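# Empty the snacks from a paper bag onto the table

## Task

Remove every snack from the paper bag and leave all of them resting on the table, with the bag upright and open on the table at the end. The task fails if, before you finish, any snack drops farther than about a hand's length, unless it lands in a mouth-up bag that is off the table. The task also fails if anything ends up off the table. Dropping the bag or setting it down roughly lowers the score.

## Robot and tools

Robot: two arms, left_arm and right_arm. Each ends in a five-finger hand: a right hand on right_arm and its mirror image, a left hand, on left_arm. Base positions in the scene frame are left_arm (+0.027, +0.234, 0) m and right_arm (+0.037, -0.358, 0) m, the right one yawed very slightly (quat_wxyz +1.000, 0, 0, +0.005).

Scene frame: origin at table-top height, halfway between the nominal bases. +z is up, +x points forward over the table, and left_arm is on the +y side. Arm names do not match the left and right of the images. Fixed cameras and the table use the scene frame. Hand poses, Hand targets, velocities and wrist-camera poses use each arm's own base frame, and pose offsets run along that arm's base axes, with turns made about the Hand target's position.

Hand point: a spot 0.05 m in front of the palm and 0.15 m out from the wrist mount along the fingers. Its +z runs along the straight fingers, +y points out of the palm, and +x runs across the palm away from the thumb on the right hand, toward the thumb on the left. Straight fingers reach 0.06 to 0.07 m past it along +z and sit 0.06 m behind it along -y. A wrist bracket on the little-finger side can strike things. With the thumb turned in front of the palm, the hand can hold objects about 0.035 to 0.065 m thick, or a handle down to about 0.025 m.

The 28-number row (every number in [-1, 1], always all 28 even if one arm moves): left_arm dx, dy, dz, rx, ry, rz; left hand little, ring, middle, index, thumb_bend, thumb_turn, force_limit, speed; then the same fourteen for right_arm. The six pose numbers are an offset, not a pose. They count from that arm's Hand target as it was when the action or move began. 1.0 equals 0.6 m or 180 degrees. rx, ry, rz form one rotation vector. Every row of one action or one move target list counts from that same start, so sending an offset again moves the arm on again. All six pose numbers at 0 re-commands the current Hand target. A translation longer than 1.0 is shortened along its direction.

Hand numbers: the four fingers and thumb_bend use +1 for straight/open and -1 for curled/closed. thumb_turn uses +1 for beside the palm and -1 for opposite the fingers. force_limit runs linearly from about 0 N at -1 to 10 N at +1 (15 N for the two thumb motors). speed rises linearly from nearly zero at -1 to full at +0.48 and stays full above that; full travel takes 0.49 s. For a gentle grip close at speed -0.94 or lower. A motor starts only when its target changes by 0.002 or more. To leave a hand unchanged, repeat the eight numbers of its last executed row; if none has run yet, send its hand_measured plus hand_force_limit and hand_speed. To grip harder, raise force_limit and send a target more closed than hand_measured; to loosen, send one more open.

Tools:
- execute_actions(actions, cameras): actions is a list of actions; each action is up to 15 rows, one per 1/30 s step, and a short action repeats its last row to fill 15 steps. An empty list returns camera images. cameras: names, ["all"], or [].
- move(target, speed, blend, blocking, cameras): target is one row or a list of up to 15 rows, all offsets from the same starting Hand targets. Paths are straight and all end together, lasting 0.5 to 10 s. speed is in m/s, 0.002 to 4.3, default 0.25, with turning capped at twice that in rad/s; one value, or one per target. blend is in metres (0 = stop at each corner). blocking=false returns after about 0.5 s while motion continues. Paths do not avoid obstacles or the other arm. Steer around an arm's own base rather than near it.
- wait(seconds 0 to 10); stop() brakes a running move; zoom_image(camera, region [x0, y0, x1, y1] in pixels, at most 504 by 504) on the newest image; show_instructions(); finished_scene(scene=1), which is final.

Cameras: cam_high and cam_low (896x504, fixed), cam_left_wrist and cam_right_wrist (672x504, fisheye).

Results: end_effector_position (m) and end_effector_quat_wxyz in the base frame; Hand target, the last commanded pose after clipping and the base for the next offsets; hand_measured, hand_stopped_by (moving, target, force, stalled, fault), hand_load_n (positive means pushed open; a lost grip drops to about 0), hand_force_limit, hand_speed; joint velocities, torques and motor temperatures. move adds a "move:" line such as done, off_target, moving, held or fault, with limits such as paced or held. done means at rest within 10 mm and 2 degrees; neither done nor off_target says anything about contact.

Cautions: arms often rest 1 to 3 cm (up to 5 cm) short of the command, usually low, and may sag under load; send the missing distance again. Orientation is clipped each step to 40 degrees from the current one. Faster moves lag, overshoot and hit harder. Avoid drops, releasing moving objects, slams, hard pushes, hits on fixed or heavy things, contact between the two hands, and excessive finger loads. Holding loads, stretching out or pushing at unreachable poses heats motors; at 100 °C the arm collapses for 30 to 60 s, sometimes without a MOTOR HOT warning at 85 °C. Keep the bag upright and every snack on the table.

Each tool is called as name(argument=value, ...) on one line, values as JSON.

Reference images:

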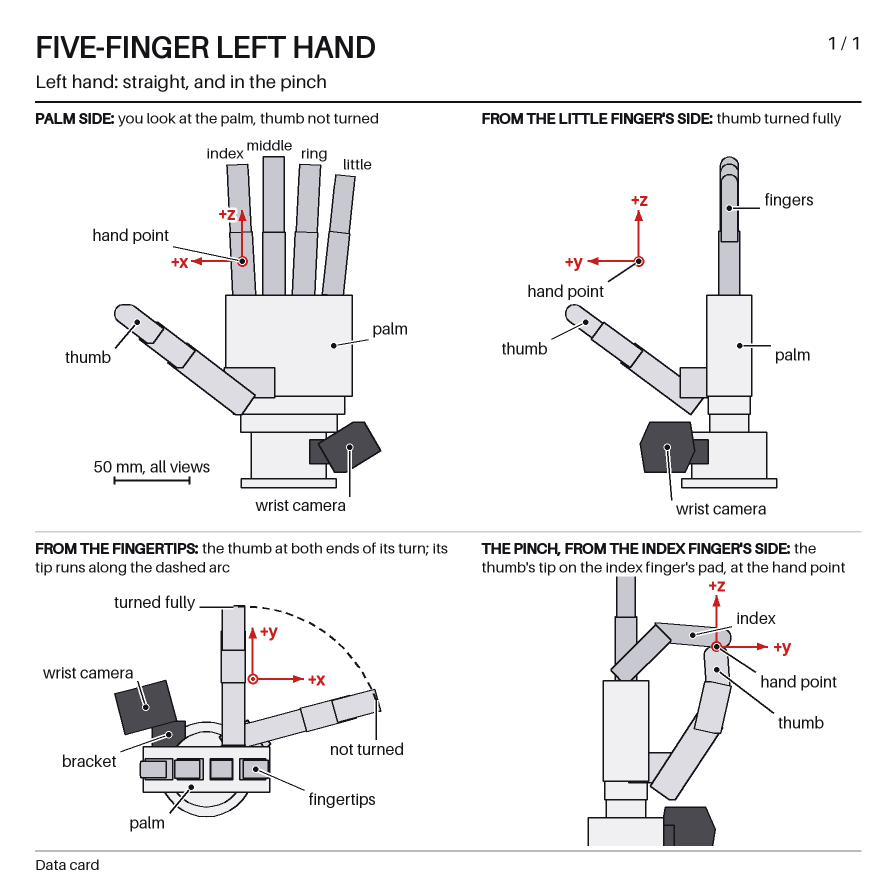

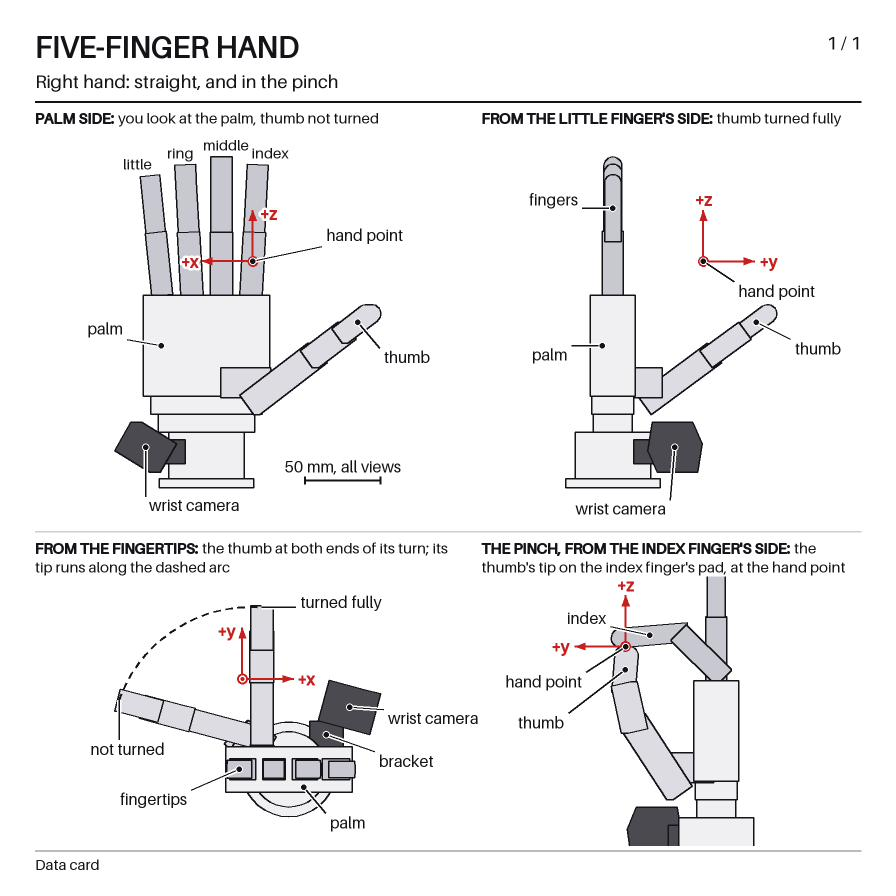

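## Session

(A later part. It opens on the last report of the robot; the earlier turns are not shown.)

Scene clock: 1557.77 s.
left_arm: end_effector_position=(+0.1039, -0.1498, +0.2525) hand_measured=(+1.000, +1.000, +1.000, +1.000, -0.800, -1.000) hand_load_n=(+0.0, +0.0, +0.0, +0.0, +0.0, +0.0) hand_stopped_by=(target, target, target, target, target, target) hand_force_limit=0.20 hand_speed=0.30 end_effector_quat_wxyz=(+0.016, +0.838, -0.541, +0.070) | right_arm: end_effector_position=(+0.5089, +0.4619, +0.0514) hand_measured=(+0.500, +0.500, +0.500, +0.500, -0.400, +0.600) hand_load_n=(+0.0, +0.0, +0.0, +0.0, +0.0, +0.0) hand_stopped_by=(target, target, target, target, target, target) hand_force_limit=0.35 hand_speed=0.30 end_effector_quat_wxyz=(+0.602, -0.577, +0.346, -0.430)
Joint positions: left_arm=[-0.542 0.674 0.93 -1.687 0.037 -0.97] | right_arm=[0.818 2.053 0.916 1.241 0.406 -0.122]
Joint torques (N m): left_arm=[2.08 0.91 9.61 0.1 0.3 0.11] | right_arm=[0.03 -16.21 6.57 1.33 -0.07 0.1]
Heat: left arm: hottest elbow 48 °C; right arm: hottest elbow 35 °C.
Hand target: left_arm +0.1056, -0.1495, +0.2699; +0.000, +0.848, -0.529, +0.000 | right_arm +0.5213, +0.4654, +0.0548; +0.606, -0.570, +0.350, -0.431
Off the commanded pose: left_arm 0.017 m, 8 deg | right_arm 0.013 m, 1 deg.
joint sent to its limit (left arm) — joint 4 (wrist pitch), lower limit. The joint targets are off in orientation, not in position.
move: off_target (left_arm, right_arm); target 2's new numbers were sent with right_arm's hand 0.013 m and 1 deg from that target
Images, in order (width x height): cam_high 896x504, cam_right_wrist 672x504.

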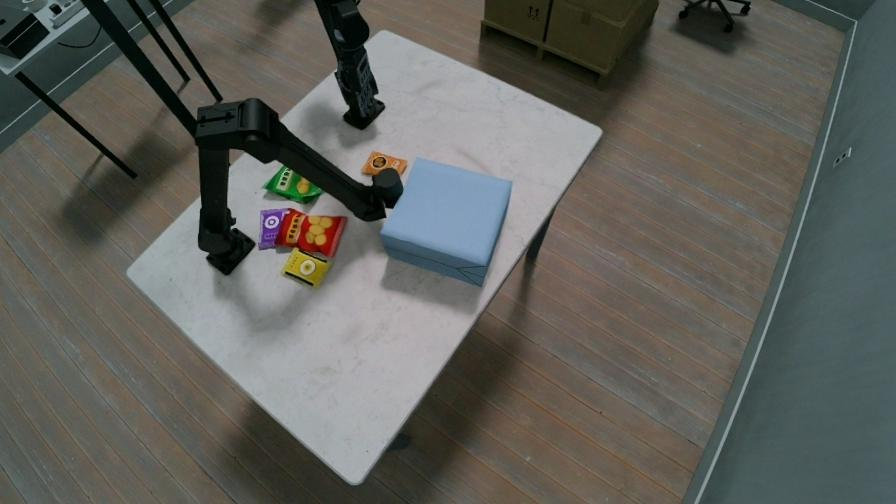

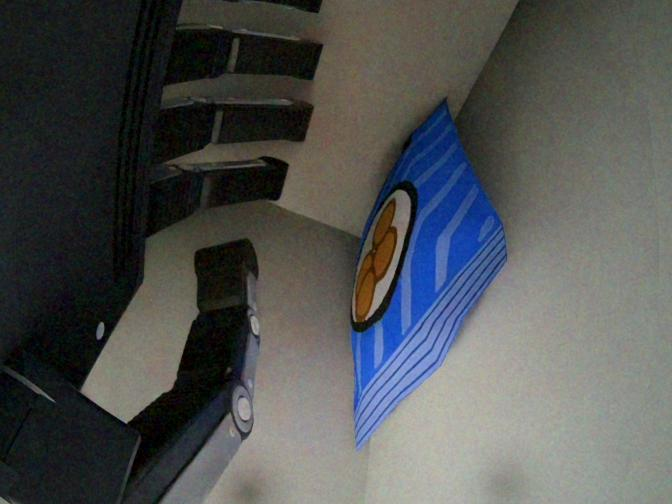

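move(target=[0,0,0,0,0,0,1,1,1,1,-0.8,-1,0.2,0.3, 0,0,0,0,0,0,-0.1,-0.1,-0.1,-0.1,-0.4,0.6,0.3,-0.2], speed=0.09, cameras=["cam_right_wrist"])

Scene clock: 1561.07 s.
left_arm: end_effector_position=(+0.1039, -0.1498, +0.2525) hand_measured=(+1.000, +1.000, +1.000, +1.000, -0.800, -1.000) hand_load_n=(+0.0, +0.0, +0.0, +0.0, +0.0, +0.0) hand_stopped_by=(target, target, target, target, target, target) hand_force_limit=0.20 hand_speed=0.30 end_effector_quat_wxyz=(+0.016, +0.838, -0.541, +0.070) | right_arm: end_effector_position=(+0.5089, +0.4619, +0.0514) hand_measured=(-0.100, -0.100, -0.100, -0.100, -0.400, +0.600) hand_load_n=(+0.0, +0.0, +0.0, +0.0, +0.0, +0.0) hand_stopped_by=(target, target, target, target, target, target) hand_force_limit=0.30 hand_speed=-0.20 end_effector_quat_wxyz=(+0.602, -0.577, +0.346, -0.430)
Joint positions: left_arm=[-0.542 0.674 0.93 -1.687 0.037 -0.97] | right_arm=[0.818 2.053 0.916 1.241 0.406 -0.122]
Joint torques (N m): left_arm=[1.85 1.03 9.47 -0.01 0.27 0.12] | right_arm=[0.09 -16.21 6.58 1.31 -0.07 0.1]
Heat: left arm: hottest elbow 48 °C; right arm: hottest elbow 35 °C.
Hand target: left_arm +0.1056, -0.1495, +0.2699; +0.000, +0.848, -0.529, +0.000 | right_arm +0.5213, +0.4654, +0.0548; +0.605, -0.570, +0.350, -0.431
Off the commanded pose: left_arm 0.017 m, 8 deg | right_arm 0.013 m, 1 deg.
joint sent to its limit (left arm) — joint 4 (wrist pitch), lower limit. The joint targets are off in orientation, not in position.
move: off_target (left_arm, right_arm)
Images, in order (width x height): cam_right_wrist 672x504.

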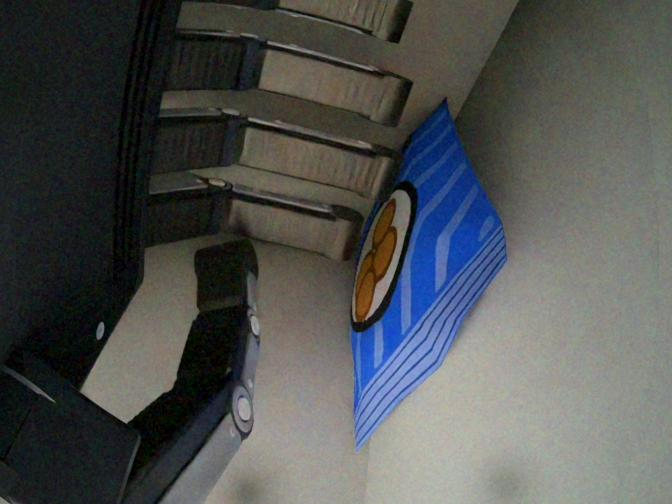

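move(target=[0,0,0,0,0,0,1,1,1,1,-0.8,-1,0.2,0.3, 0,0,-0.025,0,0,0,-0.15,-0.15,-0.15,-0.15,-0.4,0.6,0.3,-0.2], speed=0.06, cameras=["cam_right_wrist"])

Scene clock: 1563.47 s.
left_arm: end_effector_position=(+0.1039, -0.1498, +0.2525) hand_measured=(+1.000, +1.000, +1.000, +1.000, -0.800, -1.000) hand_load_n=(+0.0, +0.0, +0.0, +0.0, +0.0, +0.0) hand_stopped_by=(target, target, target, target, target, target) hand_force_limit=0.20 hand_speed=0.30 end_effector_quat_wxyz=(+0.016, +0.838, -0.541, +0.070) | right_arm: end_effector_position=(+0.5105, +0.4636, +0.0396) hand_measured=(-0.150, -0.150, -0.150, -0.150, -0.400, +0.600) hand_load_n=(+0.0, +0.0, +0.0, +0.0, +0.0, +0.0) hand_stopped_by=(target, target, target, target, target, target) hand_force_limit=0.30 hand_speed=-0.20 end_effector_quat_wxyz=(+0.599, -0.580, +0.346, -0.429)
Joint positions: left_arm=[-0.542 0.674 0.93 -1.687 0.037 -0.97] | right_arm=[0.818 2.082 0.927 1.249 0.406 -0.121]
Joint torques (N m): left_arm=[1.67 0.38 9.78 0.06 0.25 0.1] | right_arm=[0.09 -15.33 6.04 2.24 -0.06 0.09]
Heat: left arm: hottest elbow 48 °C; right arm: hottest elbow 35 °C.
Hand target: left_arm +0.1056, -0.1495, +0.2699; +0.000, +0.848, -0.529, +0.000 | right_arm +0.5213, +0.4654, +0.0398; +0.605, -0.570, +0.350, -0.431
Off the commanded pose: left_arm 0.017 m, 8 deg | right_arm 0.011 m, 1 deg.
joint sent to its limit (left arm) — joint 4 (wrist pitch), lower limit. The joint targets are off in orientation, not in position.
move: off_target (left_arm, right_arm)
Images, in order (width x height): cam_right_wrist 672x504.

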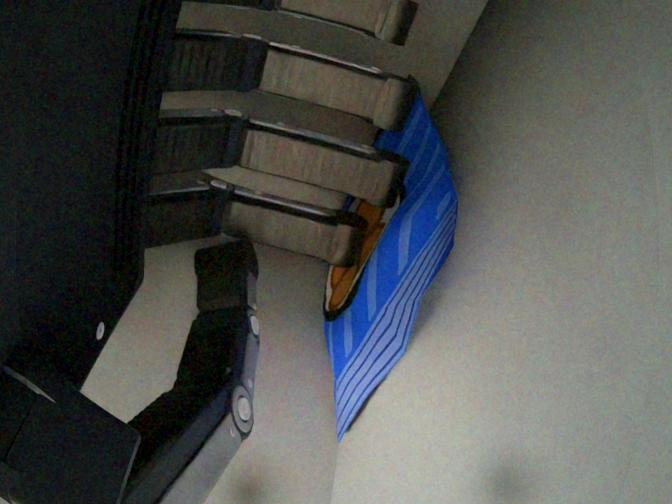

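Now curl a bit more and pull back.

move(target=[[0,0,0,0,0,0,1,1,1,1,-0.8,-1,0.2,0.3, 0,0,-0.01,0,0,0,-0.25,-0.25,-0.25,-0.25,-0.4,0.6,0.3,-0.2],[0,0,0,0,0,0,1,1,1,1,-0.8,-1,0.2,0.3, -0.1,-0.04,-0.01,0,0,0,-0.25,-0.25,-0.25,-0.25,-0.4,0.6,0.3,-0.2]], speed=0.06, cameras=["cam_right_wrist", "cam_high"])

Scene clock: 1568.63 s.
left_arm: end_effector_position=(+0.1039, -0.1498, +0.2525) hand_measured=(+1.000, +1.000, +1.000, +1.000, -0.800, -1.000) hand_load_n=(+0.0, +0.0, +0.0, +0.0, +0.0, +0.0) hand_stopped_by=(target, target, target, target, target, target) hand_force_limit=0.20 hand_speed=0.30 end_effector_quat_wxyz=(+0.016, +0.838, -0.541, +0.070) | right_arm: end_effector_position=(+0.4703, +0.4379, +0.0314) hand_measured=(-0.250, -0.250, -0.250, -0.248, -0.400, +0.600) hand_load_n=(+0.0, +0.0, +1.0, +5.0, +1.0, -0.5) hand_stopped_by=(target, target, target, target, target, target) hand_force_limit=0.30 hand_speed=-0.20 end_effector_quat_wxyz=(+0.602, -0.569, +0.354, -0.434)
Joint positions: left_arm=[-0.542 0.674 0.93 -1.687 0.037 -0.97] | right_arm=[0.852 2.071 0.798 1.388 0.459 -0.119]
Joint torques (N m): left_arm=[1.9 0.32 9.66 0.2 0.28 0.07] | right_arm=[2.08 -16.91 2.11 1.88 0.17 0]
Heat: left arm: hottest elbow 48 °C; right arm: hottest elbow 35 °C.
Hand target: left_arm +0.1056, -0.1495, +0.2699; +0.000, +0.848, -0.529, +0.000 | right_arm +0.4611, +0.4415, +0.0339; +0.606, -0.570, +0.350, -0.431
Off the commanded pose: left_arm 0.017 m, 8 deg | right_arm 0.010 m, 1 deg.
joint sent to its limit (left arm) — joint 4 (wrist pitch), lower limit. The joint targets are off in orientation, not in position.
move: off_target (left_arm)
Images, in order (width x height): cam_high 896x504, cam_right_wrist 672x504.

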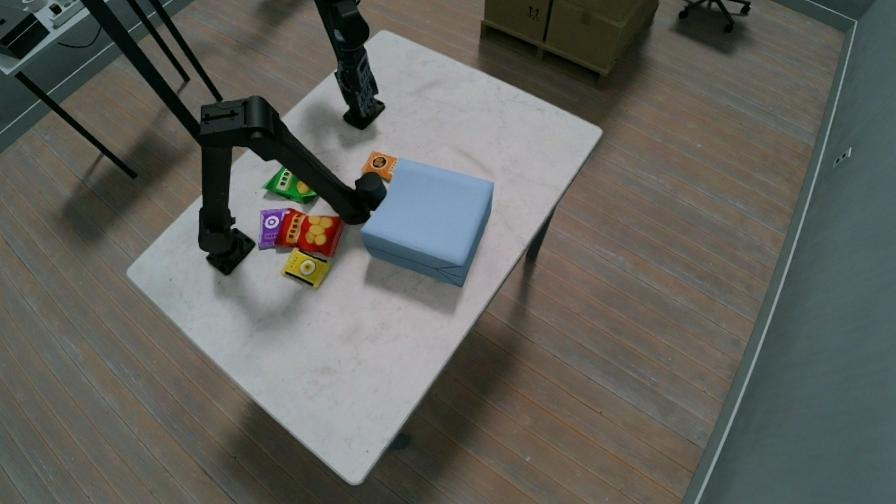

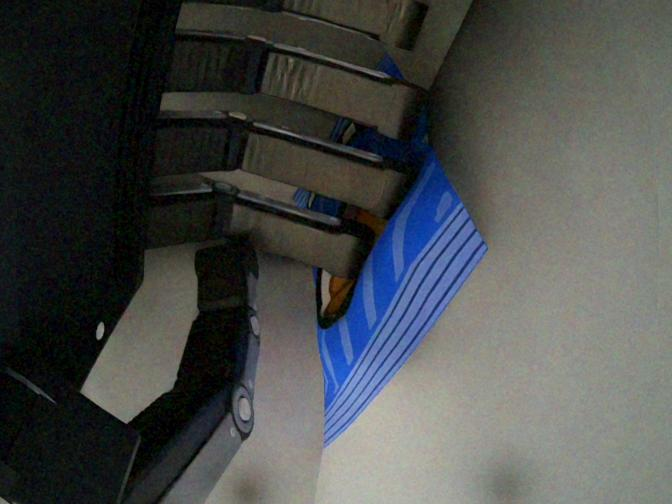

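move(target=[[0,0,0,0,0,0,1,1,1,1,-0.8,-1,0.2,0.3, 0,0,0.012,0,0,0,-0.25,-0.25,-0.25,-0.25,-0.4,0.6,0.3,-0.2],[0,0,0,0,0,0,1,1,1,1,-0.8,-1,0.2,0.3, -0.1,-0.04,0.012,0,0,0,-0.25,-0.25,-0.25,-0.25,-0.4,0.6,0.3,-0.2]], speed=0.06, cameras=["cam_right_wrist", "cam_high"])

Scene clock: 1574.03 s.
left_arm: end_effector_position=(+0.1039, -0.1498, +0.2525) hand_measured=(+1.000, +1.000, +1.000, +1.000, -0.800, -1.000) hand_load_n=(+0.0, +0.0, +0.0, +0.0, +0.0, +0.0) hand_stopped_by=(target, target, target, target, target, target) hand_force_limit=0.20 hand_speed=0.30 end_effector_quat_wxyz=(+0.016, +0.838, -0.541, +0.070) | right_arm: end_effector_position=(+0.4081, +0.4142, +0.0327) hand_measured=(-0.250, -0.250, -0.250, -0.248, -0.400, +0.600) hand_load_n=(+0.0, +0.0, +1.0, +4.5, +1.0, -0.5) hand_stopped_by=(target, target, target, target, target, target) hand_force_limit=0.30 hand_speed=-0.20 end_effector_quat_wxyz=(+0.599, -0.573, +0.357, -0.431)
Joint positions: left_arm=[-0.542 0.674 0.93 -1.687 0.037 -0.97] | right_arm=[0.93 2.009 0.632 1.481 0.537 -0.119]
Joint torques (N m): left_arm=[2.26 0.62 9.54 0.03 0.23 0.14] | right_arm=[1.96 -15.38 1.73 1.99 0.16 -0.11]
Heat: left arm: hottest elbow 48 °C; right arm: hottest elbow 35 °C.
Hand target: left_arm +0.1056, -0.1495, +0.2699; +0.000, +0.848, -0.529, +0.000 | right_arm +0.4012, +0.4175, +0.0410; +0.606, -0.570, +0.350, -0.431
Off the commanded pose: left_arm 0.017 m, 8 deg | right_arm 0.011 m, 1 deg.
joint sent to its limit (left arm) — joint 4 (wrist pitch), lower limit. The joint targets are off in orientation, not in position.
move: off_target (left_arm, right_arm)
Images, in order (width x height): cam_high 896x504, cam_right_wrist 672x504.

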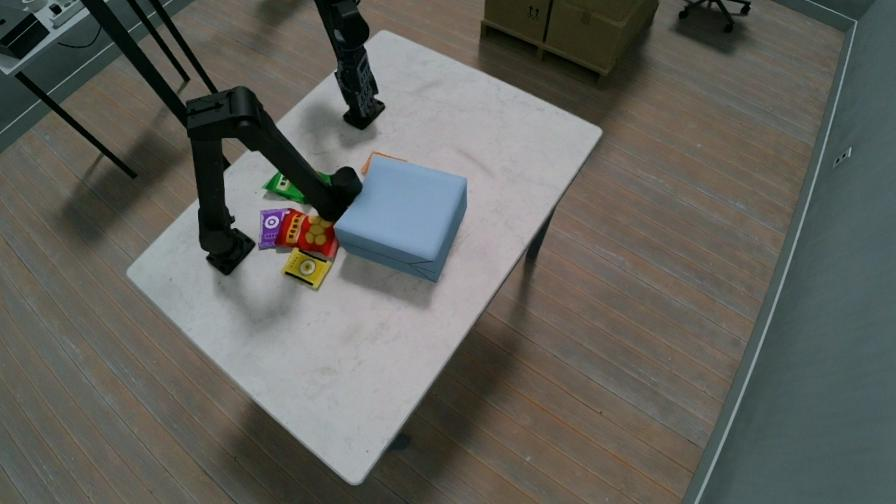

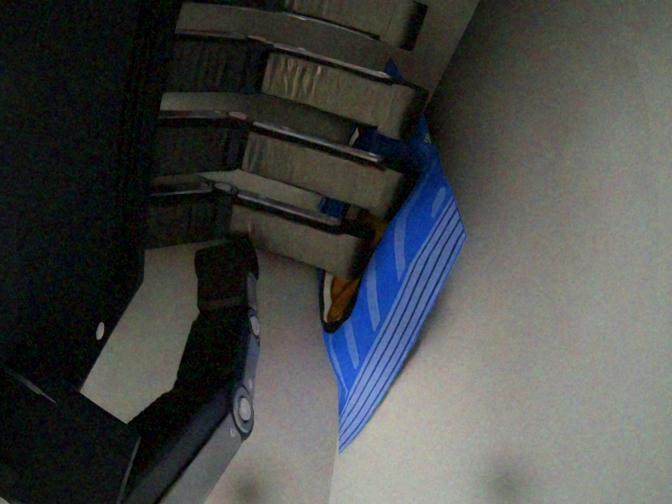

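move(target=[[0,0,0,0,0,0,1,1,1,1,-0.8,-1,0.2,0.3, 0,0,0.02,0,0,0,0.5,0.5,0.5,0.5,-0.4,0.6,0.35,0.3],[0,0,0,0,0,0,1,1,1,1,-0.8,-1,0.2,0.3, -0.06,-0.025,0.02,0,0,0,0.5,0.5,0.5,0.5,-0.4,0.6,0.35,0.3],[0,0,0,0,0,0,1,1,1,1,-0.8,-1,0.2,0.3, -0.085,0.037,0.02,0,0,0,0.5,0.5,0.5,0.5,0.6,-1,0.35,0.3]], speed=0.09, cameras=["cam_right_wrist", "cam_high"])

zoom_image(camera="cam_high", region=[300, 120, 500, 300])

Scene clock: 1617.80 s.
left_arm: end_effector_position=(+0.1039, -0.1498, +0.2525) hand_measured=(+1.000, +1.000, +1.000, +1.000, -0.800, -1.000) hand_load_n=(+0.0, +0.0, +0.0, +0.0, +0.0, +0.0) hand_stopped_by=(target, target, target, target, target, target) hand_force_limit=0.20 hand_speed=0.30 end_effector_quat_wxyz=(+0.016, +0.838, -0.541, +0.070) | right_arm: end_effector_position=(+0.3494, +0.4296, +0.0457) hand_measured=(+0.500, +0.500, +0.500, +0.500, +0.600, -1.000) hand_load_n=(+0.0, -0.5, +0.0, +0.0, +0.0, +0.0) hand_stopped_by=(target, target, target, target, target, target) hand_force_limit=0.35 hand_speed=0.30 end_effector_quat_wxyz=(+0.600, -0.574, +0.353, -0.431)
Joint positions: left_arm=[-0.542 0.674 0.93 -1.687 0.037 -0.97] | right_arm=[1.08 1.954 0.574 1.498 0.68 -0.145]
Joint torques (N m): left_arm=[1.44 0.15 9.59 0.05 0.29 0.08] | right_arm=[1.55 -13.68 3.99 1.13 0.12 -0.1]
Heat: left arm: hottest elbow 48 °C; right arm: hottest elbow 34 °C.
Hand target: left_arm +0.1056, -0.1495, +0.2699; +0.000, +0.848, -0.529, +0.000 | right_arm +0.3501, +0.4397, +0.0530; +0.605, -0.570, +0.350, -0.431
Off the commanded pose: left_arm 0.017 m, 8 deg | right_arm 0.012 m, 1 deg.
joint sent to its limit (left arm) — joint 4 (wrist pitch), lower limit. The joint targets are off in orientation, not in position.
move: off_target (left_arm, right_arm); target 3's new numbers were sent with right_arm's hand 0.012 m and 1 deg from that target
Images, in order (width x height): cam_high 896x504, cam_right_wrist 672x504.

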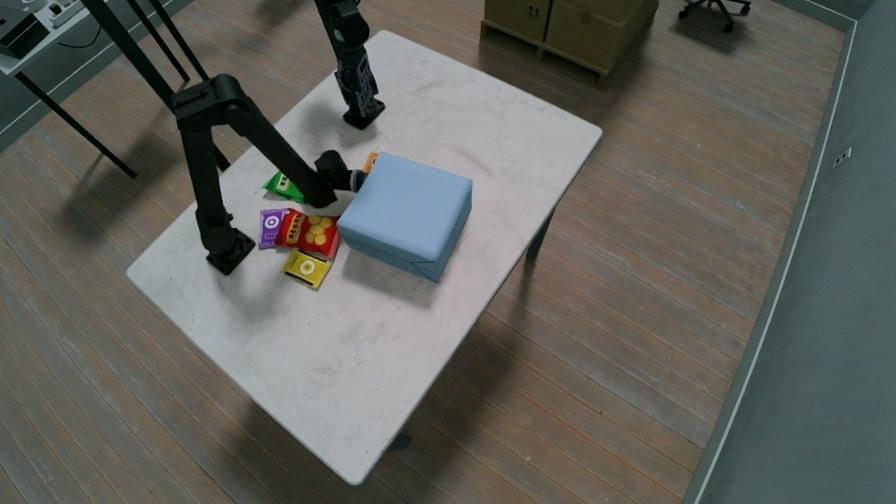

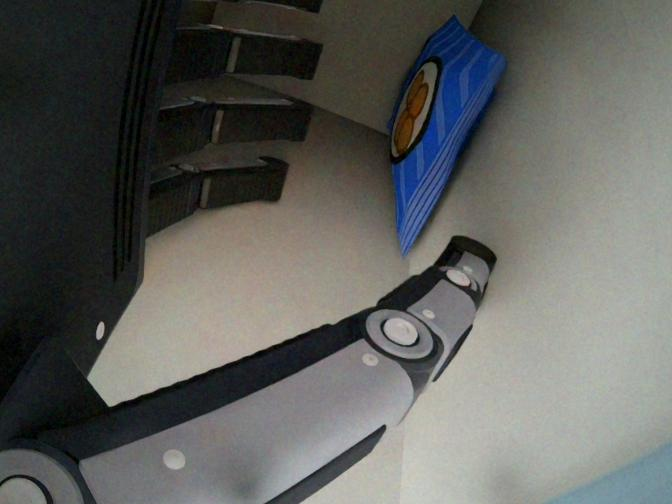

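Scaled by 2.520 from the camera's 896x504 image, which has a finer 1280x720 frame.

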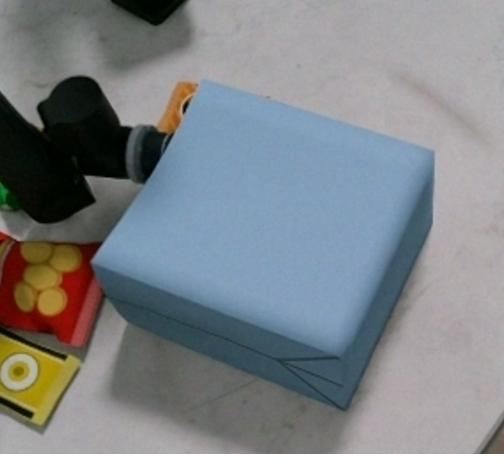

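move(target=[0,0,0,0,0,0,1,1,1,1,-0.8,-1,0.2,0.3, 0.075,0.06,0,0,0,0,0.5,0.5,0.3,0.3,0.5,-1,0.35,0.3], speed=0.09, cameras=["cam_right_wrist", "cam_high"])

Scene clock: 1622.23 s.
left_arm: end_effector_position=(+0.1039, -0.1498, +0.2525) hand_measured=(+1.000, +1.000, +1.000, +1.000, -0.800, -1.000) hand_load_n=(+0.0, +0.0, +0.0, +0.0, +0.0, +0.0) hand_stopped_by=(target, target, target, target, target, target) hand_force_limit=0.20 hand_speed=0.30 end_effector_quat_wxyz=(+0.016, +0.838, -0.541, +0.070) | right_arm: end_effector_position=(+0.3853, +0.4713, +0.0537) hand_measured=(+0.500, +0.500, +0.300, +0.300, +0.500, -1.000) hand_load_n=(+0.0, -0.5, +0.0, +0.0, +0.0, +0.0) hand_stopped_by=(target, target, target, target, target, target) hand_force_limit=0.35 hand_speed=0.30 end_effector_quat_wxyz=(+0.606, -0.573, +0.348, -0.428)
Joint positions: left_arm=[-0.542 0.674 0.93 -1.687 0.037 -0.97] | right_arm=[1.047 1.982 0.718 1.39 0.633 -0.145]
Joint torques (N m): left_arm=[1.85 0.44 9.65 0.14 0.2 0.15] | right_arm=[0.09 -13.63 5.31 1.14 -0.12 -0.01]
Heat: left arm: hottest elbow 48 °C; right arm: hottest elbow 34 °C.
Hand target: left_arm +0.1056, -0.1495, +0.2699; +0.000, +0.848, -0.529, +0.000 | right_arm +0.3951, +0.4756, +0.0529; +0.605, -0.570, +0.350, -0.431
Off the commanded pose: left_arm 0.017 m, 8 deg | right_arm 0.011 m, 0 deg.
joint sent to its limit (left arm) — joint 4 (wrist pitch), lower limit. The joint targets are off in orientation, not in position.
move: off_target (left_arm, right_arm)
Images, in order (width x height): cam_high 896x504, cam_right_wrist 672x504.

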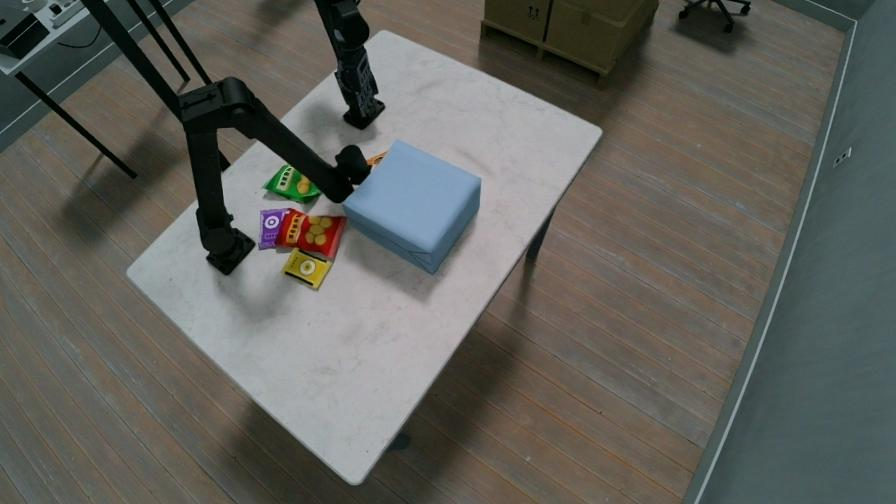

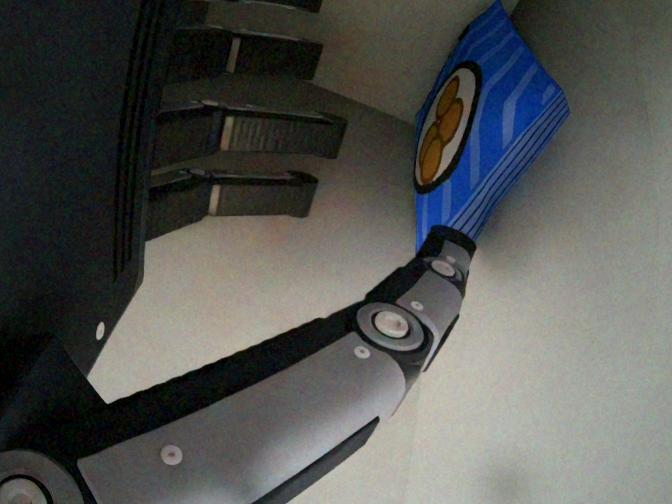

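move(target=[0,0,0,0,0,0,1,1,1,1,-0.8,-1,0.2,0.3, 0.04,-0.025,-0.003,0,0,0,0.5,0.5,0.3,0.3,0.6,-1,0.35,0.3], speed=0.09, cameras=["cam_right_wrist", "cam_high"])

Scene clock: 1629.03 s.
left_arm: end_effector_position=(+0.1039, -0.1498, +0.2525) hand_measured=(+1.000, +1.000, +1.000, +1.000, -0.800, -1.000) hand_load_n=(+0.0, +0.0, +0.0, +0.0, +0.0, +0.0) hand_stopped_by=(target, target, target, target, target, target) hand_force_limit=0.20 hand_speed=0.30 end_effector_quat_wxyz=(+0.016, +0.838, -0.541, +0.070) | right_arm: end_effector_position=(+0.4094, +0.4558, +0.0518) hand_measured=(+0.500, +0.500, +0.300, +0.300, +0.600, -1.000) hand_load_n=(+0.0, +0.0, +0.0, +0.0, +0.0, +0.0) hand_stopped_by=(target, target, target, target, target, target) hand_force_limit=0.35 hand_speed=0.30 end_effector_quat_wxyz=(+0.605, -0.574, +0.345, -0.431)
Joint positions: left_arm=[-0.542 0.674 0.93 -1.687 0.037 -0.97] | right_arm=[0.981 1.986 0.719 1.39 0.568 -0.144]
Joint torques (N m): left_arm=[1.73 0.73 9.62 0.03 0.32 0.15] | right_arm=[0.09 -13.68 5.34 1.1 -0.11 0.1]
Heat: left arm: hottest elbow 48 °C; right arm: hottest elbow 34 °C.
Hand target: left_arm +0.1056, -0.1495, +0.2699; +0.000, +0.848, -0.529, +0.000 | right_arm +0.4191, +0.4608, +0.0513; +0.606, -0.570, +0.350, -0.431
Off the commanded pose: left_arm 0.017 m, 8 deg | right_arm 0.011 m, 1 deg.
joint sent to its limit (left arm) — joint 4 (wrist pitch), lower limit. The joint targets are off in orientation, not in position.
move: off_target (left_arm, right_arm)
Images, in order (width x height): cam_high 896x504, cam_right_wrist 672x504.

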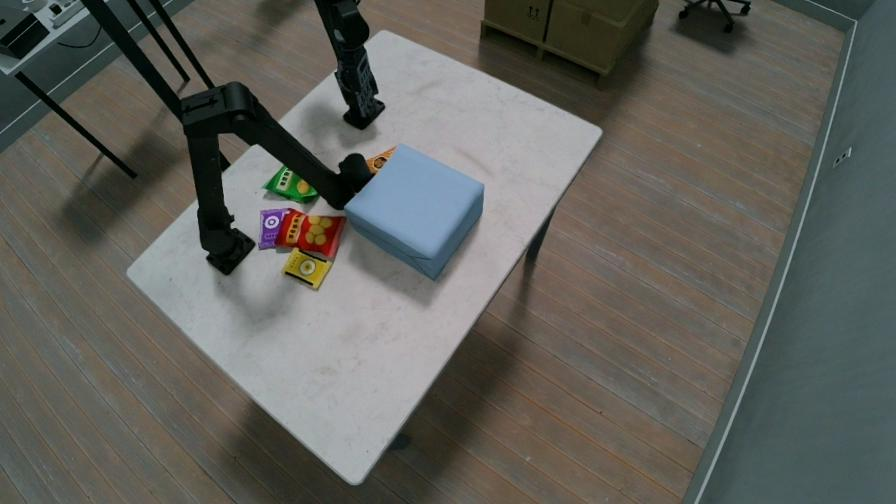

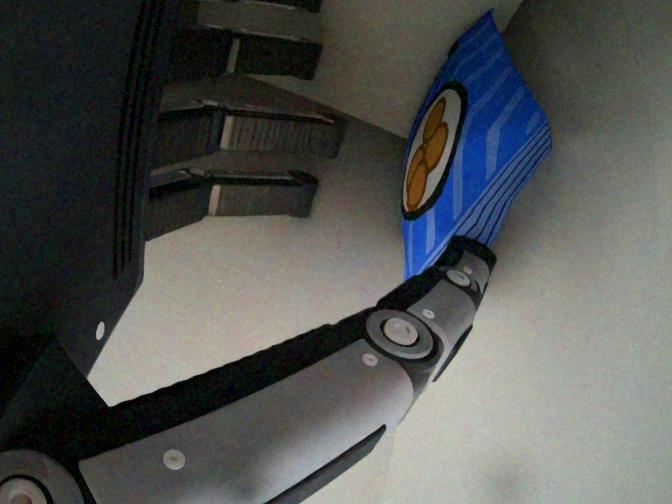

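move(target=[[0,0,0,0,0,0,1,1,1,1,-0.8,-1,0.2,0.3, 0.03,-0.006,-0.003,0,0,0,0.5,0.5,0.3,0.3,0.6,-1,0.25,0.3],[0,0,0,0,0,0,1,1,1,1,-0.8,-1,0.2,0.3, 0.03,-0.006,-0.003,0,0,0,-0.2,-0.2,-0.2,-0.2,0.6,-1,0.25,-0.2]], speed=0.09, cameras=["cam_right_wrist", "cam_high"])

Scene clock: 1634.27 s.
left_arm: end_effector_position=(+0.1039, -0.1498, +0.2525) hand_measured=(+1.000, +1.000, +1.000, +1.000, -0.800, -1.000) hand_load_n=(+0.0, +0.0, +0.0, +0.0, +0.0, +0.0) hand_stopped_by=(target, target, target, target, target, target) hand_force_limit=0.20 hand_speed=0.30 end_effector_quat_wxyz=(+0.016, +0.838, -0.541, +0.070) | right_arm: end_effector_position=(+0.4268, +0.4539, +0.0503) hand_measured=(-0.200, -0.200, -0.200, -0.200, +0.600, -1.000) hand_load_n=(+0.0, +0.0, +0.0, +0.0, +0.0, +0.0) hand_stopped_by=(target, target, target, target, target, target) hand_force_limit=0.25 hand_speed=-0.20 end_effector_quat_wxyz=(+0.605, -0.574, +0.345, -0.431)
Joint positions: left_arm=[-0.542 0.674 0.93 -1.687 0.037 -0.97] | right_arm=[0.944 1.998 0.743 1.374 0.53 -0.139]
Joint torques (N m): left_arm=[2.08 0.91 9.5 0.1 0.24 0.15] | right_arm=[-0.03 -13.92 5.3 1.24 -0.09 0.09]
Heat: left arm: hottest elbow 48 °C; right arm: hottest elbow 34 °C.
Hand target: left_arm +0.1056, -0.1495, +0.2699; +0.000, +0.848, -0.529, +0.000 | right_arm +0.4373, +0.4570, +0.0494; +0.606, -0.570, +0.350, -0.431
Off the commanded pose: left_arm 0.017 m, 8 deg | right_arm 0.011 m, 1 deg.
joint sent to its limit (left arm) — joint 4 (wrist pitch), lower limit. The joint targets are off in orientation, not in position.
move: off_target (left_arm, right_arm); target 2's new numbers were sent with right_arm's hand 0.011 m and 1 deg from that target
Images, in order (width x height): cam_high 896x504, cam_right_wrist 672x504.

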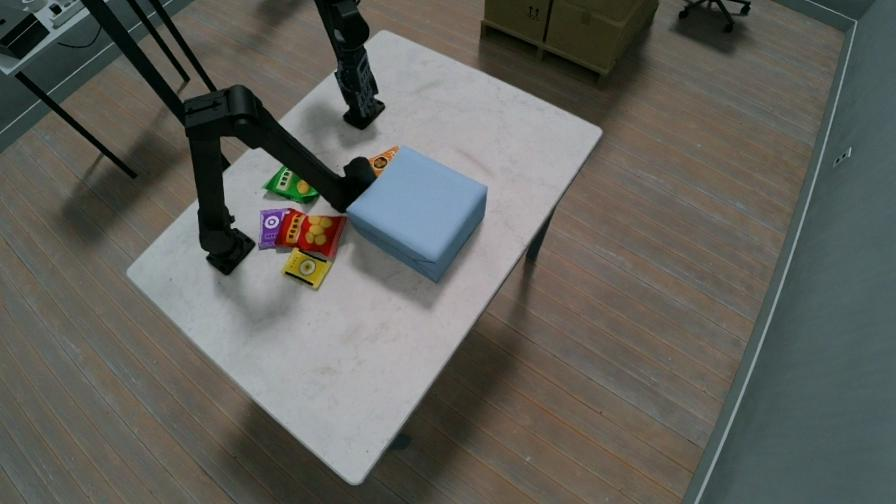

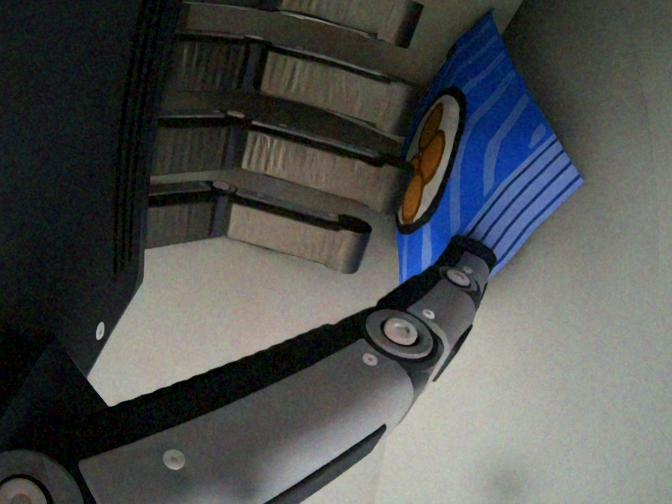

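move(target=[[0,0,0,0,0,0,1,1,1,1,-0.8,-1,0.2,0.3, 0.012,0,-0.02,0,0,0,-0.2,-0.2,-0.2,-0.2,0.6,-1,0.25,-0.2],[0,0,0,0,0,0,1,1,1,1,-0.8,-1,0.2,0.3, 0.012,0,-0.02,0,0,0,-0.3,-0.3,-0.3,-0.3,0.2,-1,0.2,-0.2]], speed=0.09, cameras=["cam_right_wrist"])

Scene clock: 1661.80 s.
left_arm: end_effector_position=(+0.1039, -0.1498, +0.2525) hand_measured=(+1.000, +1.000, +1.000, +1.000, -0.800, -1.000) hand_load_n=(+0.0, +0.0, +0.0, +0.0, +0.0, +0.0) hand_stopped_by=(target, target, target, target, target, target) hand_force_limit=0.20 hand_speed=0.30 end_effector_quat_wxyz=(+0.016, +0.838, -0.541, +0.070) | right_arm: end_effector_position=(+0.4341, +0.4573, +0.0376) hand_measured=(-0.300, -0.300, -0.300, -0.300, +0.274, -1.000) hand_load_n=(+0.0, +0.0, +7.0, +0.0, +14.0, +2.0) hand_stopped_by=(target, target, target, target, force, target) hand_force_limit=0.20 hand_speed=-0.20 end_effector_quat_wxyz=(+0.602, -0.578, +0.344, -0.429)
Joint positions: left_arm=[-0.542 0.674 0.93 -1.687 0.037 -0.97] | right_arm=[0.934 2.037 0.768 1.377 0.516 -0.137]
Joint torques (N m): left_arm=[1.9 0.21 9.58 -0.08 0.27 0.08] | right_arm=[-0.21 -14.21 4.67 1.94 -0.06 0.1]
Heat: left arm: hottest elbow 48 °C; right arm: hottest elbow 34 °C.
Hand target: left_arm +0.1056, -0.1495, +0.2699; +0.000, +0.848, -0.529, +0.000 | right_arm +0.4444, +0.4571, +0.0375; +0.606, -0.570, +0.350, -0.431
Off the commanded pose: left_arm 0.017 m, 8 deg | right_arm 0.010 m, 1 deg.
joint sent to its limit (left arm) — joint 4 (wrist pitch), lower limit. The joint targets are off in orientation, not in position.
move: off_target (left_arm); target 2's new numbers were sent with right_arm's hand 0.013 m and 1 deg from that target
Images, in order (width x height): cam_right_wrist 672x504.

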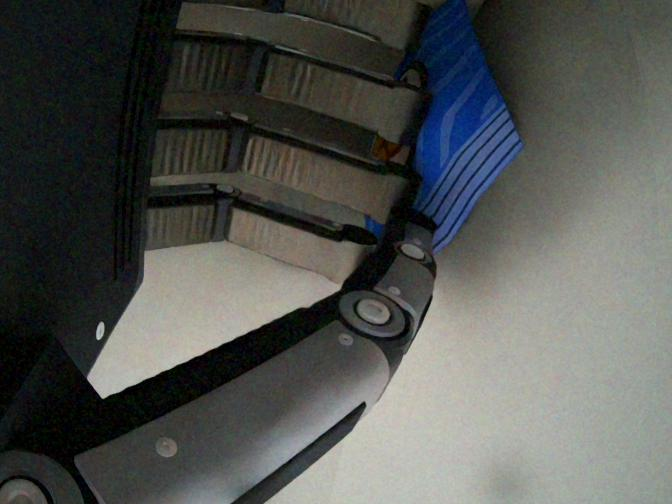

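move(target=[[0,0,0,0,0,0,1,1,1,1,-0.8,-1,0.2,0.3, -0.02,-0.01,0.025,0,0,0,0.5,0.5,0.5,0.5,0.4,-1,0.35,0.3],[0,0,0,0,0,0,1,1,1,1,-0.8,-1,0.2,0.3, -0.02,-0.01,0.025,0,0,0,0.5,0.5,0.5,0.5,-0.86,0.2,0.4,0.3]], speed=0.09, cameras=["cam_right_wrist"])

Scene clock: 1674.30 s.
left_arm: end_effector_position=(+0.1039, -0.1498, +0.2525) hand_measured=(+1.000, +1.000, +1.000, +1.000, -0.800, -1.000) hand_load_n=(+0.0, +0.0, +0.0, +0.0, +0.0, +0.0) hand_stopped_by=(target, target, target, target, target, target) hand_force_limit=0.20 hand_speed=0.30 end_effector_quat_wxyz=(+0.016, +0.838, -0.541, +0.070) | right_arm: end_effector_position=(+0.4309, +0.4504, +0.0370) hand_measured=(+0.500, +0.500, +0.500, +0.500, -0.860, +0.200) hand_load_n=(+0.0, +0.0, +0.0, +0.0, +0.0, +0.0) hand_stopped_by=(target, target, target, target, target, target) hand_force_limit=0.40 hand_speed=0.30 end_effector_quat_wxyz=(+0.598, -0.580, +0.347, -0.431)
Joint positions: left_arm=[-0.542 0.674 0.93 -1.687 0.037 -0.97] | right_arm=[0.934 2.026 0.749 1.377 0.525 -0.136]
Joint torques (N m): left_arm=[2.67 0.38 9.87 -0.21 0.26 0.12] | right_arm=[0.73 -18.02 2.99 1.36 0.15 0.08]
Heat: left arm: hottest elbow 48 °C; right arm: hottest elbow 34 °C.
Hand target: left_arm +0.1056, -0.1495, +0.2699; +0.000, +0.848, -0.529, +0.000 | right_arm +0.4324, +0.4512, +0.0524; +0.606, -0.570, +0.350, -0.431
Off the commanded pose: left_arm 0.017 m, 8 deg | right_arm 0.016 m, 1 deg.
joint sent to its limit (left arm) — joint 4 (wrist pitch), lower limit. The joint targets are off in orientation, not in position.
move: off_target (left_arm, right_arm); target 2's new numbers were sent with right_arm's hand 0.015 m and 1 deg from that target
Images, in order (width x height): cam_right_wrist 672x504.

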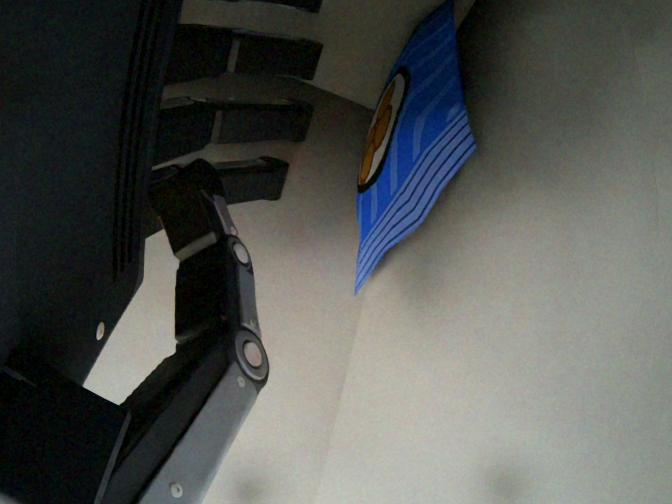

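move(target=[[0,0,0,0,0,0,1,1,1,1,-0.8,-1,0.2,0.3, 0.0,0.0,0.022,0,0,0,0.4,0.4,0.4,0.4,-0.86,0.2,0.4,0.3],[0,0,0,0,0,0,1,1,1,1,-0.8,-1,0.2,0.3, 0.065,0.063,0.02,0,0,0,0.4,0.4,0.4,0.4,-0.86,0.2,0.4,0.3]], speed=0.09, cameras=["cam_right_wrist", "cam_high"])

Scene clock: 1682.23 s.
left_arm: end_effector_position=(+0.1039, -0.1498, +0.2525) hand_measured=(+1.000, +1.000, +1.000, +1.000, -0.800, -1.000) hand_load_n=(+0.0, +0.0, +0.0, +0.0, +0.0, +0.0) hand_stopped_by=(target, target, target, target, target, target) hand_force_limit=0.20 hand_speed=0.30 end_effector_quat_wxyz=(+0.016, +0.838, -0.541, +0.070) | right_arm: end_effector_position=(+0.4585, +0.4846, +0.0613) hand_measured=(+0.400, +0.400, +0.400, +0.400, -0.860, +0.200) hand_load_n=(+0.0, +0.0, +0.0, +0.0, +0.0, +0.0) hand_stopped_by=(target, target, target, target, target, target) hand_force_limit=0.40 hand_speed=0.30 end_effector_quat_wxyz=(+0.603, -0.577, +0.345, -0.430)
Joint positions: left_arm=[-0.542 0.674 0.93 -1.687 0.037 -0.97] | right_arm=[0.928 2.01 0.867 1.254 0.512 -0.136]
Joint torques (N m): left_arm=[1.32 1.08 9.55 0.12 0.27 0.06] | right_arm=[-0.15 -15.62 6.58 1.33 -0.11 0.1]
Heat: left arm: hottest elbow 48 °C; right arm: hottest elbow 34 °C.
Hand target: left_arm +0.1056, -0.1495, +0.2699; +0.000, +0.848, -0.529, +0.000 | right_arm +0.4714, +0.4889, +0.0644; +0.606, -0.570, +0.350, -0.431
Off the commanded pose: left_arm 0.017 m, 8 deg | right_arm 0.014 m, 1 deg.
joint sent to its limit (left arm) — joint 4 (wrist pitch), lower limit. The joint targets are off in orientation, not in position.
move: off_target (left_arm, right_arm)
Images, in order (width x height): cam_high 896x504, cam_right_wrist 672x504.

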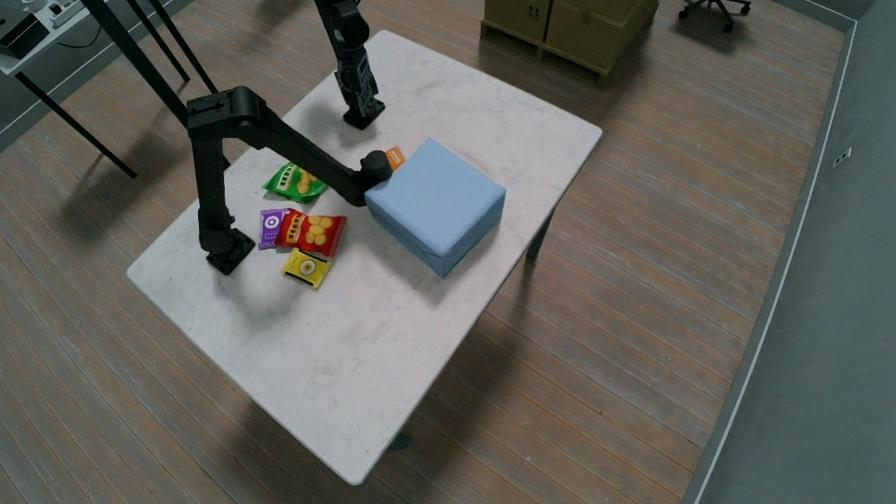

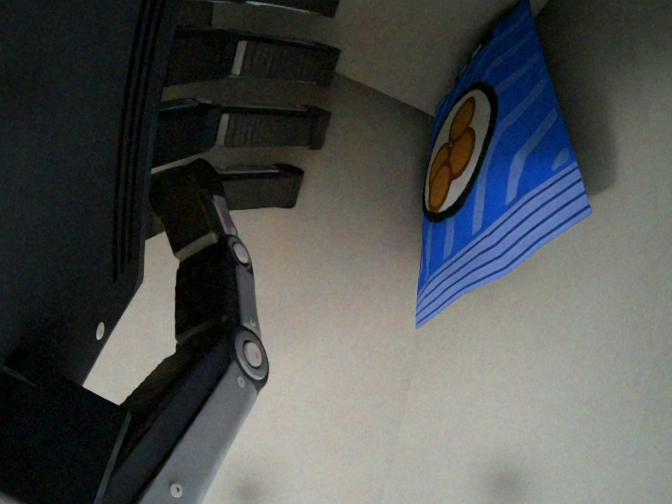

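move(target=[[0,0,0,0,0,0,1,1,1,1,-0.8,-1,0.2,0.3, 0.02,0.008,0,0,0,0,-0.05,-0.05,-0.05,-0.05,-0.86,0.2,0.3,0],[0,0,0,0,0,0,1,1,1,1,-0.8,-1,0.2,0.3, 0.02,0.008,-0.03,0,0,0,-0.05,-0.05,-0.05,-0.05,-0.86,0.2,0.3,0]], speed=0.09, cameras=["cam_right_wrist", "cam_high"])

Scene clock: 1687.30 s.
left_arm: end_effector_position=(+0.1039, -0.1498, +0.2525) hand_measured=(+1.000, +1.000, +1.000, +1.000, -0.800, -1.000) hand_load_n=(+0.5, +0.0, +0.0, +0.0, +0.0, +0.0) hand_stopped_by=(target, target, target, target, target, target) hand_force_limit=0.20 hand_speed=0.30 end_effector_quat_wxyz=(+0.016, +0.838, -0.541, +0.070) | right_arm: end_effector_position=(+0.4707, +0.4901, +0.0393) hand_measured=(-0.050, -0.050, -0.050, -0.048, -0.860, +0.200) hand_load_n=(+0.0, +0.0, +0.0, +6.0, -0.5, +0.5) hand_stopped_by=(target, target, target, target, target, target) hand_force_limit=0.30 hand_speed=0.00 end_effector_quat_wxyz=(+0.594, -0.586, +0.345, -0.429)
Joint positions: left_arm=[-0.542 0.674 0.93 -1.687 0.037 -0.97] | right_arm=[0.914 2.068 0.91 1.243 0.499 -0.135]
Joint torques (N m): left_arm=[1.96 0.56 9.72 0.08 0.26 0.14] | right_arm=[-0.03 -15.79 6.17 2.32 -0.06 0.1]
Heat: left arm: hottest elbow 48 °C; right arm: hottest elbow 34 °C.
Hand target: left_arm +0.1056, -0.1495, +0.2699; +0.000, +0.848, -0.529, +0.000 | right_arm +0.4834, +0.4935, +0.0463; +0.605, -0.570, +0.350, -0.431
Off the commanded pose: left_arm 0.017 m, 8 deg | right_arm 0.015 m, 2 deg.
joint sent to its limit (left arm) — joint 4 (wrist pitch), lower limit. The joint targets are off in orientation, not in position.
move: off_target (left_arm, right_arm)
Images, in order (width x height): cam_high 896x504, cam_right_wrist 672x504.

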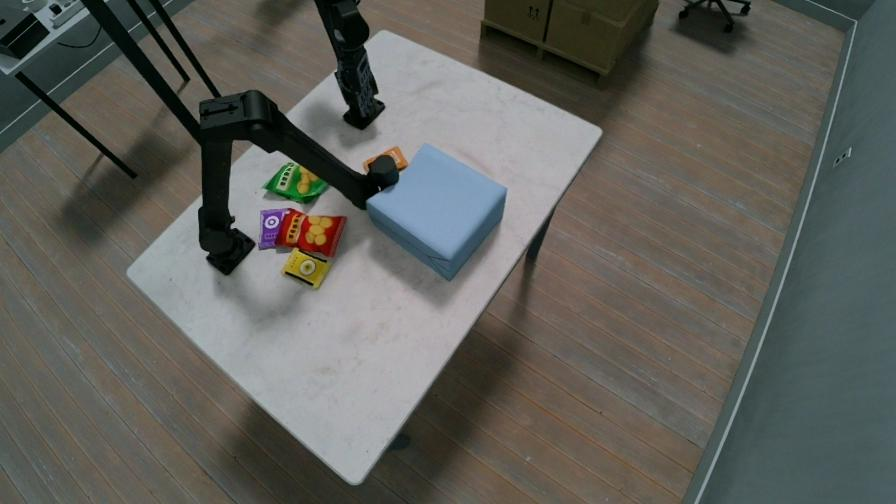

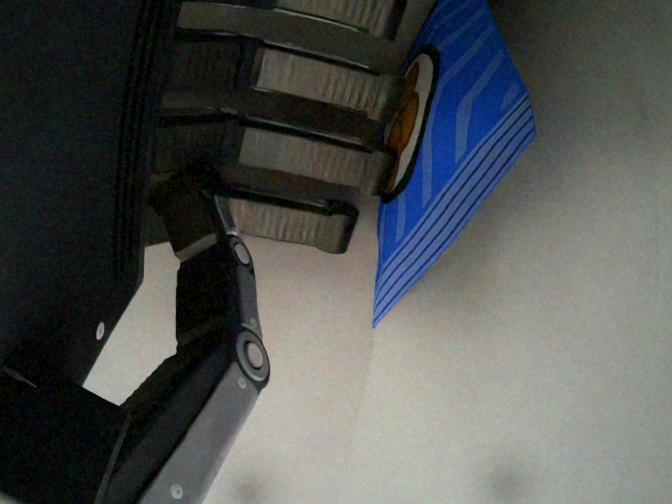

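move(target=[[0,0,0,0,0,0,1,1,1,1,-0.8,-1,0.2,0.3, 0.0,0.0,0.0,0,0,0,-0.2,-0.2,-0.15,0,0.7,0.2,0.3,0],[0,0,0,0,0,0,1,1,1,1,-0.8,-1,0.2,0.3, 0,0,0,0,0,0,-0.2,-0.2,-0.15,0,0.7,-1,0.2,-0.3]], speed=0.09, cameras=["cam_right_wrist"])

Scene clock: 1696.53 s.
left_arm: end_effector_position=(+0.1039, -0.1498, +0.2525) hand_measured=(+1.000, +1.000, +1.000, +1.000, -0.800, -1.000) hand_load_n=(+0.0, +0.0, +0.0, +0.0, +0.0, +0.0) hand_stopped_by=(target, target, target, target, target, target) hand_force_limit=0.20 hand_speed=0.30 end_effector_quat_wxyz=(+0.016, +0.838, -0.541, +0.070) | right_arm: end_effector_position=(+0.4774, +0.4961, +0.0535) hand_measured=(-0.200, -0.200, -0.150, +0.000, +0.698, -1.000) hand_load_n=(+0.0, +0.0, +0.0, -0.5, -1.5, +0.5) hand_stopped_by=(target, target, target, target, target, target) hand_force_limit=0.20 hand_speed=-0.30 end_effector_quat_wxyz=(+0.612, -0.568, +0.350, -0.425)
Joint positions: left_arm=[-0.542 0.674 0.93 -1.687 0.037 -0.97] | right_arm=[0.909 2.068 0.93 1.263 0.494 -0.114]
Joint torques (N m): left_arm=[2.08 1.44 9.55 -0.01 0.28 0.12] | right_arm=[0.26 -15.97 4.86 1.59 0.11 -0.11]
Heat: left arm: hottest elbow 48 °C; right arm: hottest elbow 34 °C.
Hand target: left_arm +0.1056, -0.1495, +0.2699; +0.000, +0.848, -0.529, +0.000 | right_arm +0.4834, +0.4936, +0.0465; +0.606, -0.570, +0.350, -0.431
Off the commanded pose: left_arm 0.017 m, 8 deg | right_arm 0.010 m, 1 deg.
joint sent to its limit (left arm) — joint 4 (wrist pitch), lower limit. The joint targets are off in orientation, not in position.
move: off_target (left_arm)
Images, in order (width x height): cam_right_wrist 672x504.

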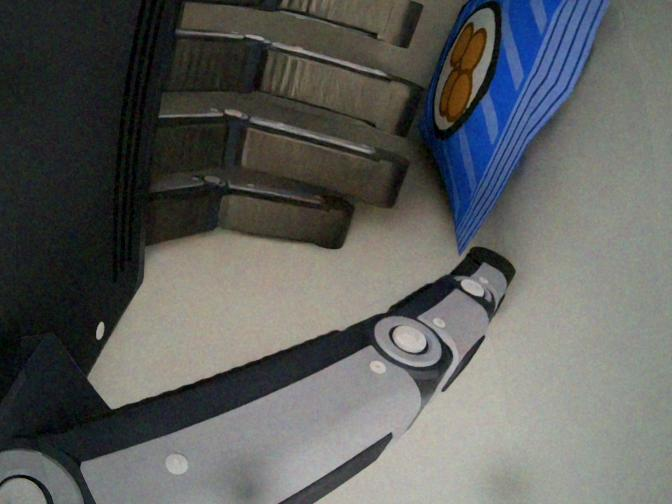

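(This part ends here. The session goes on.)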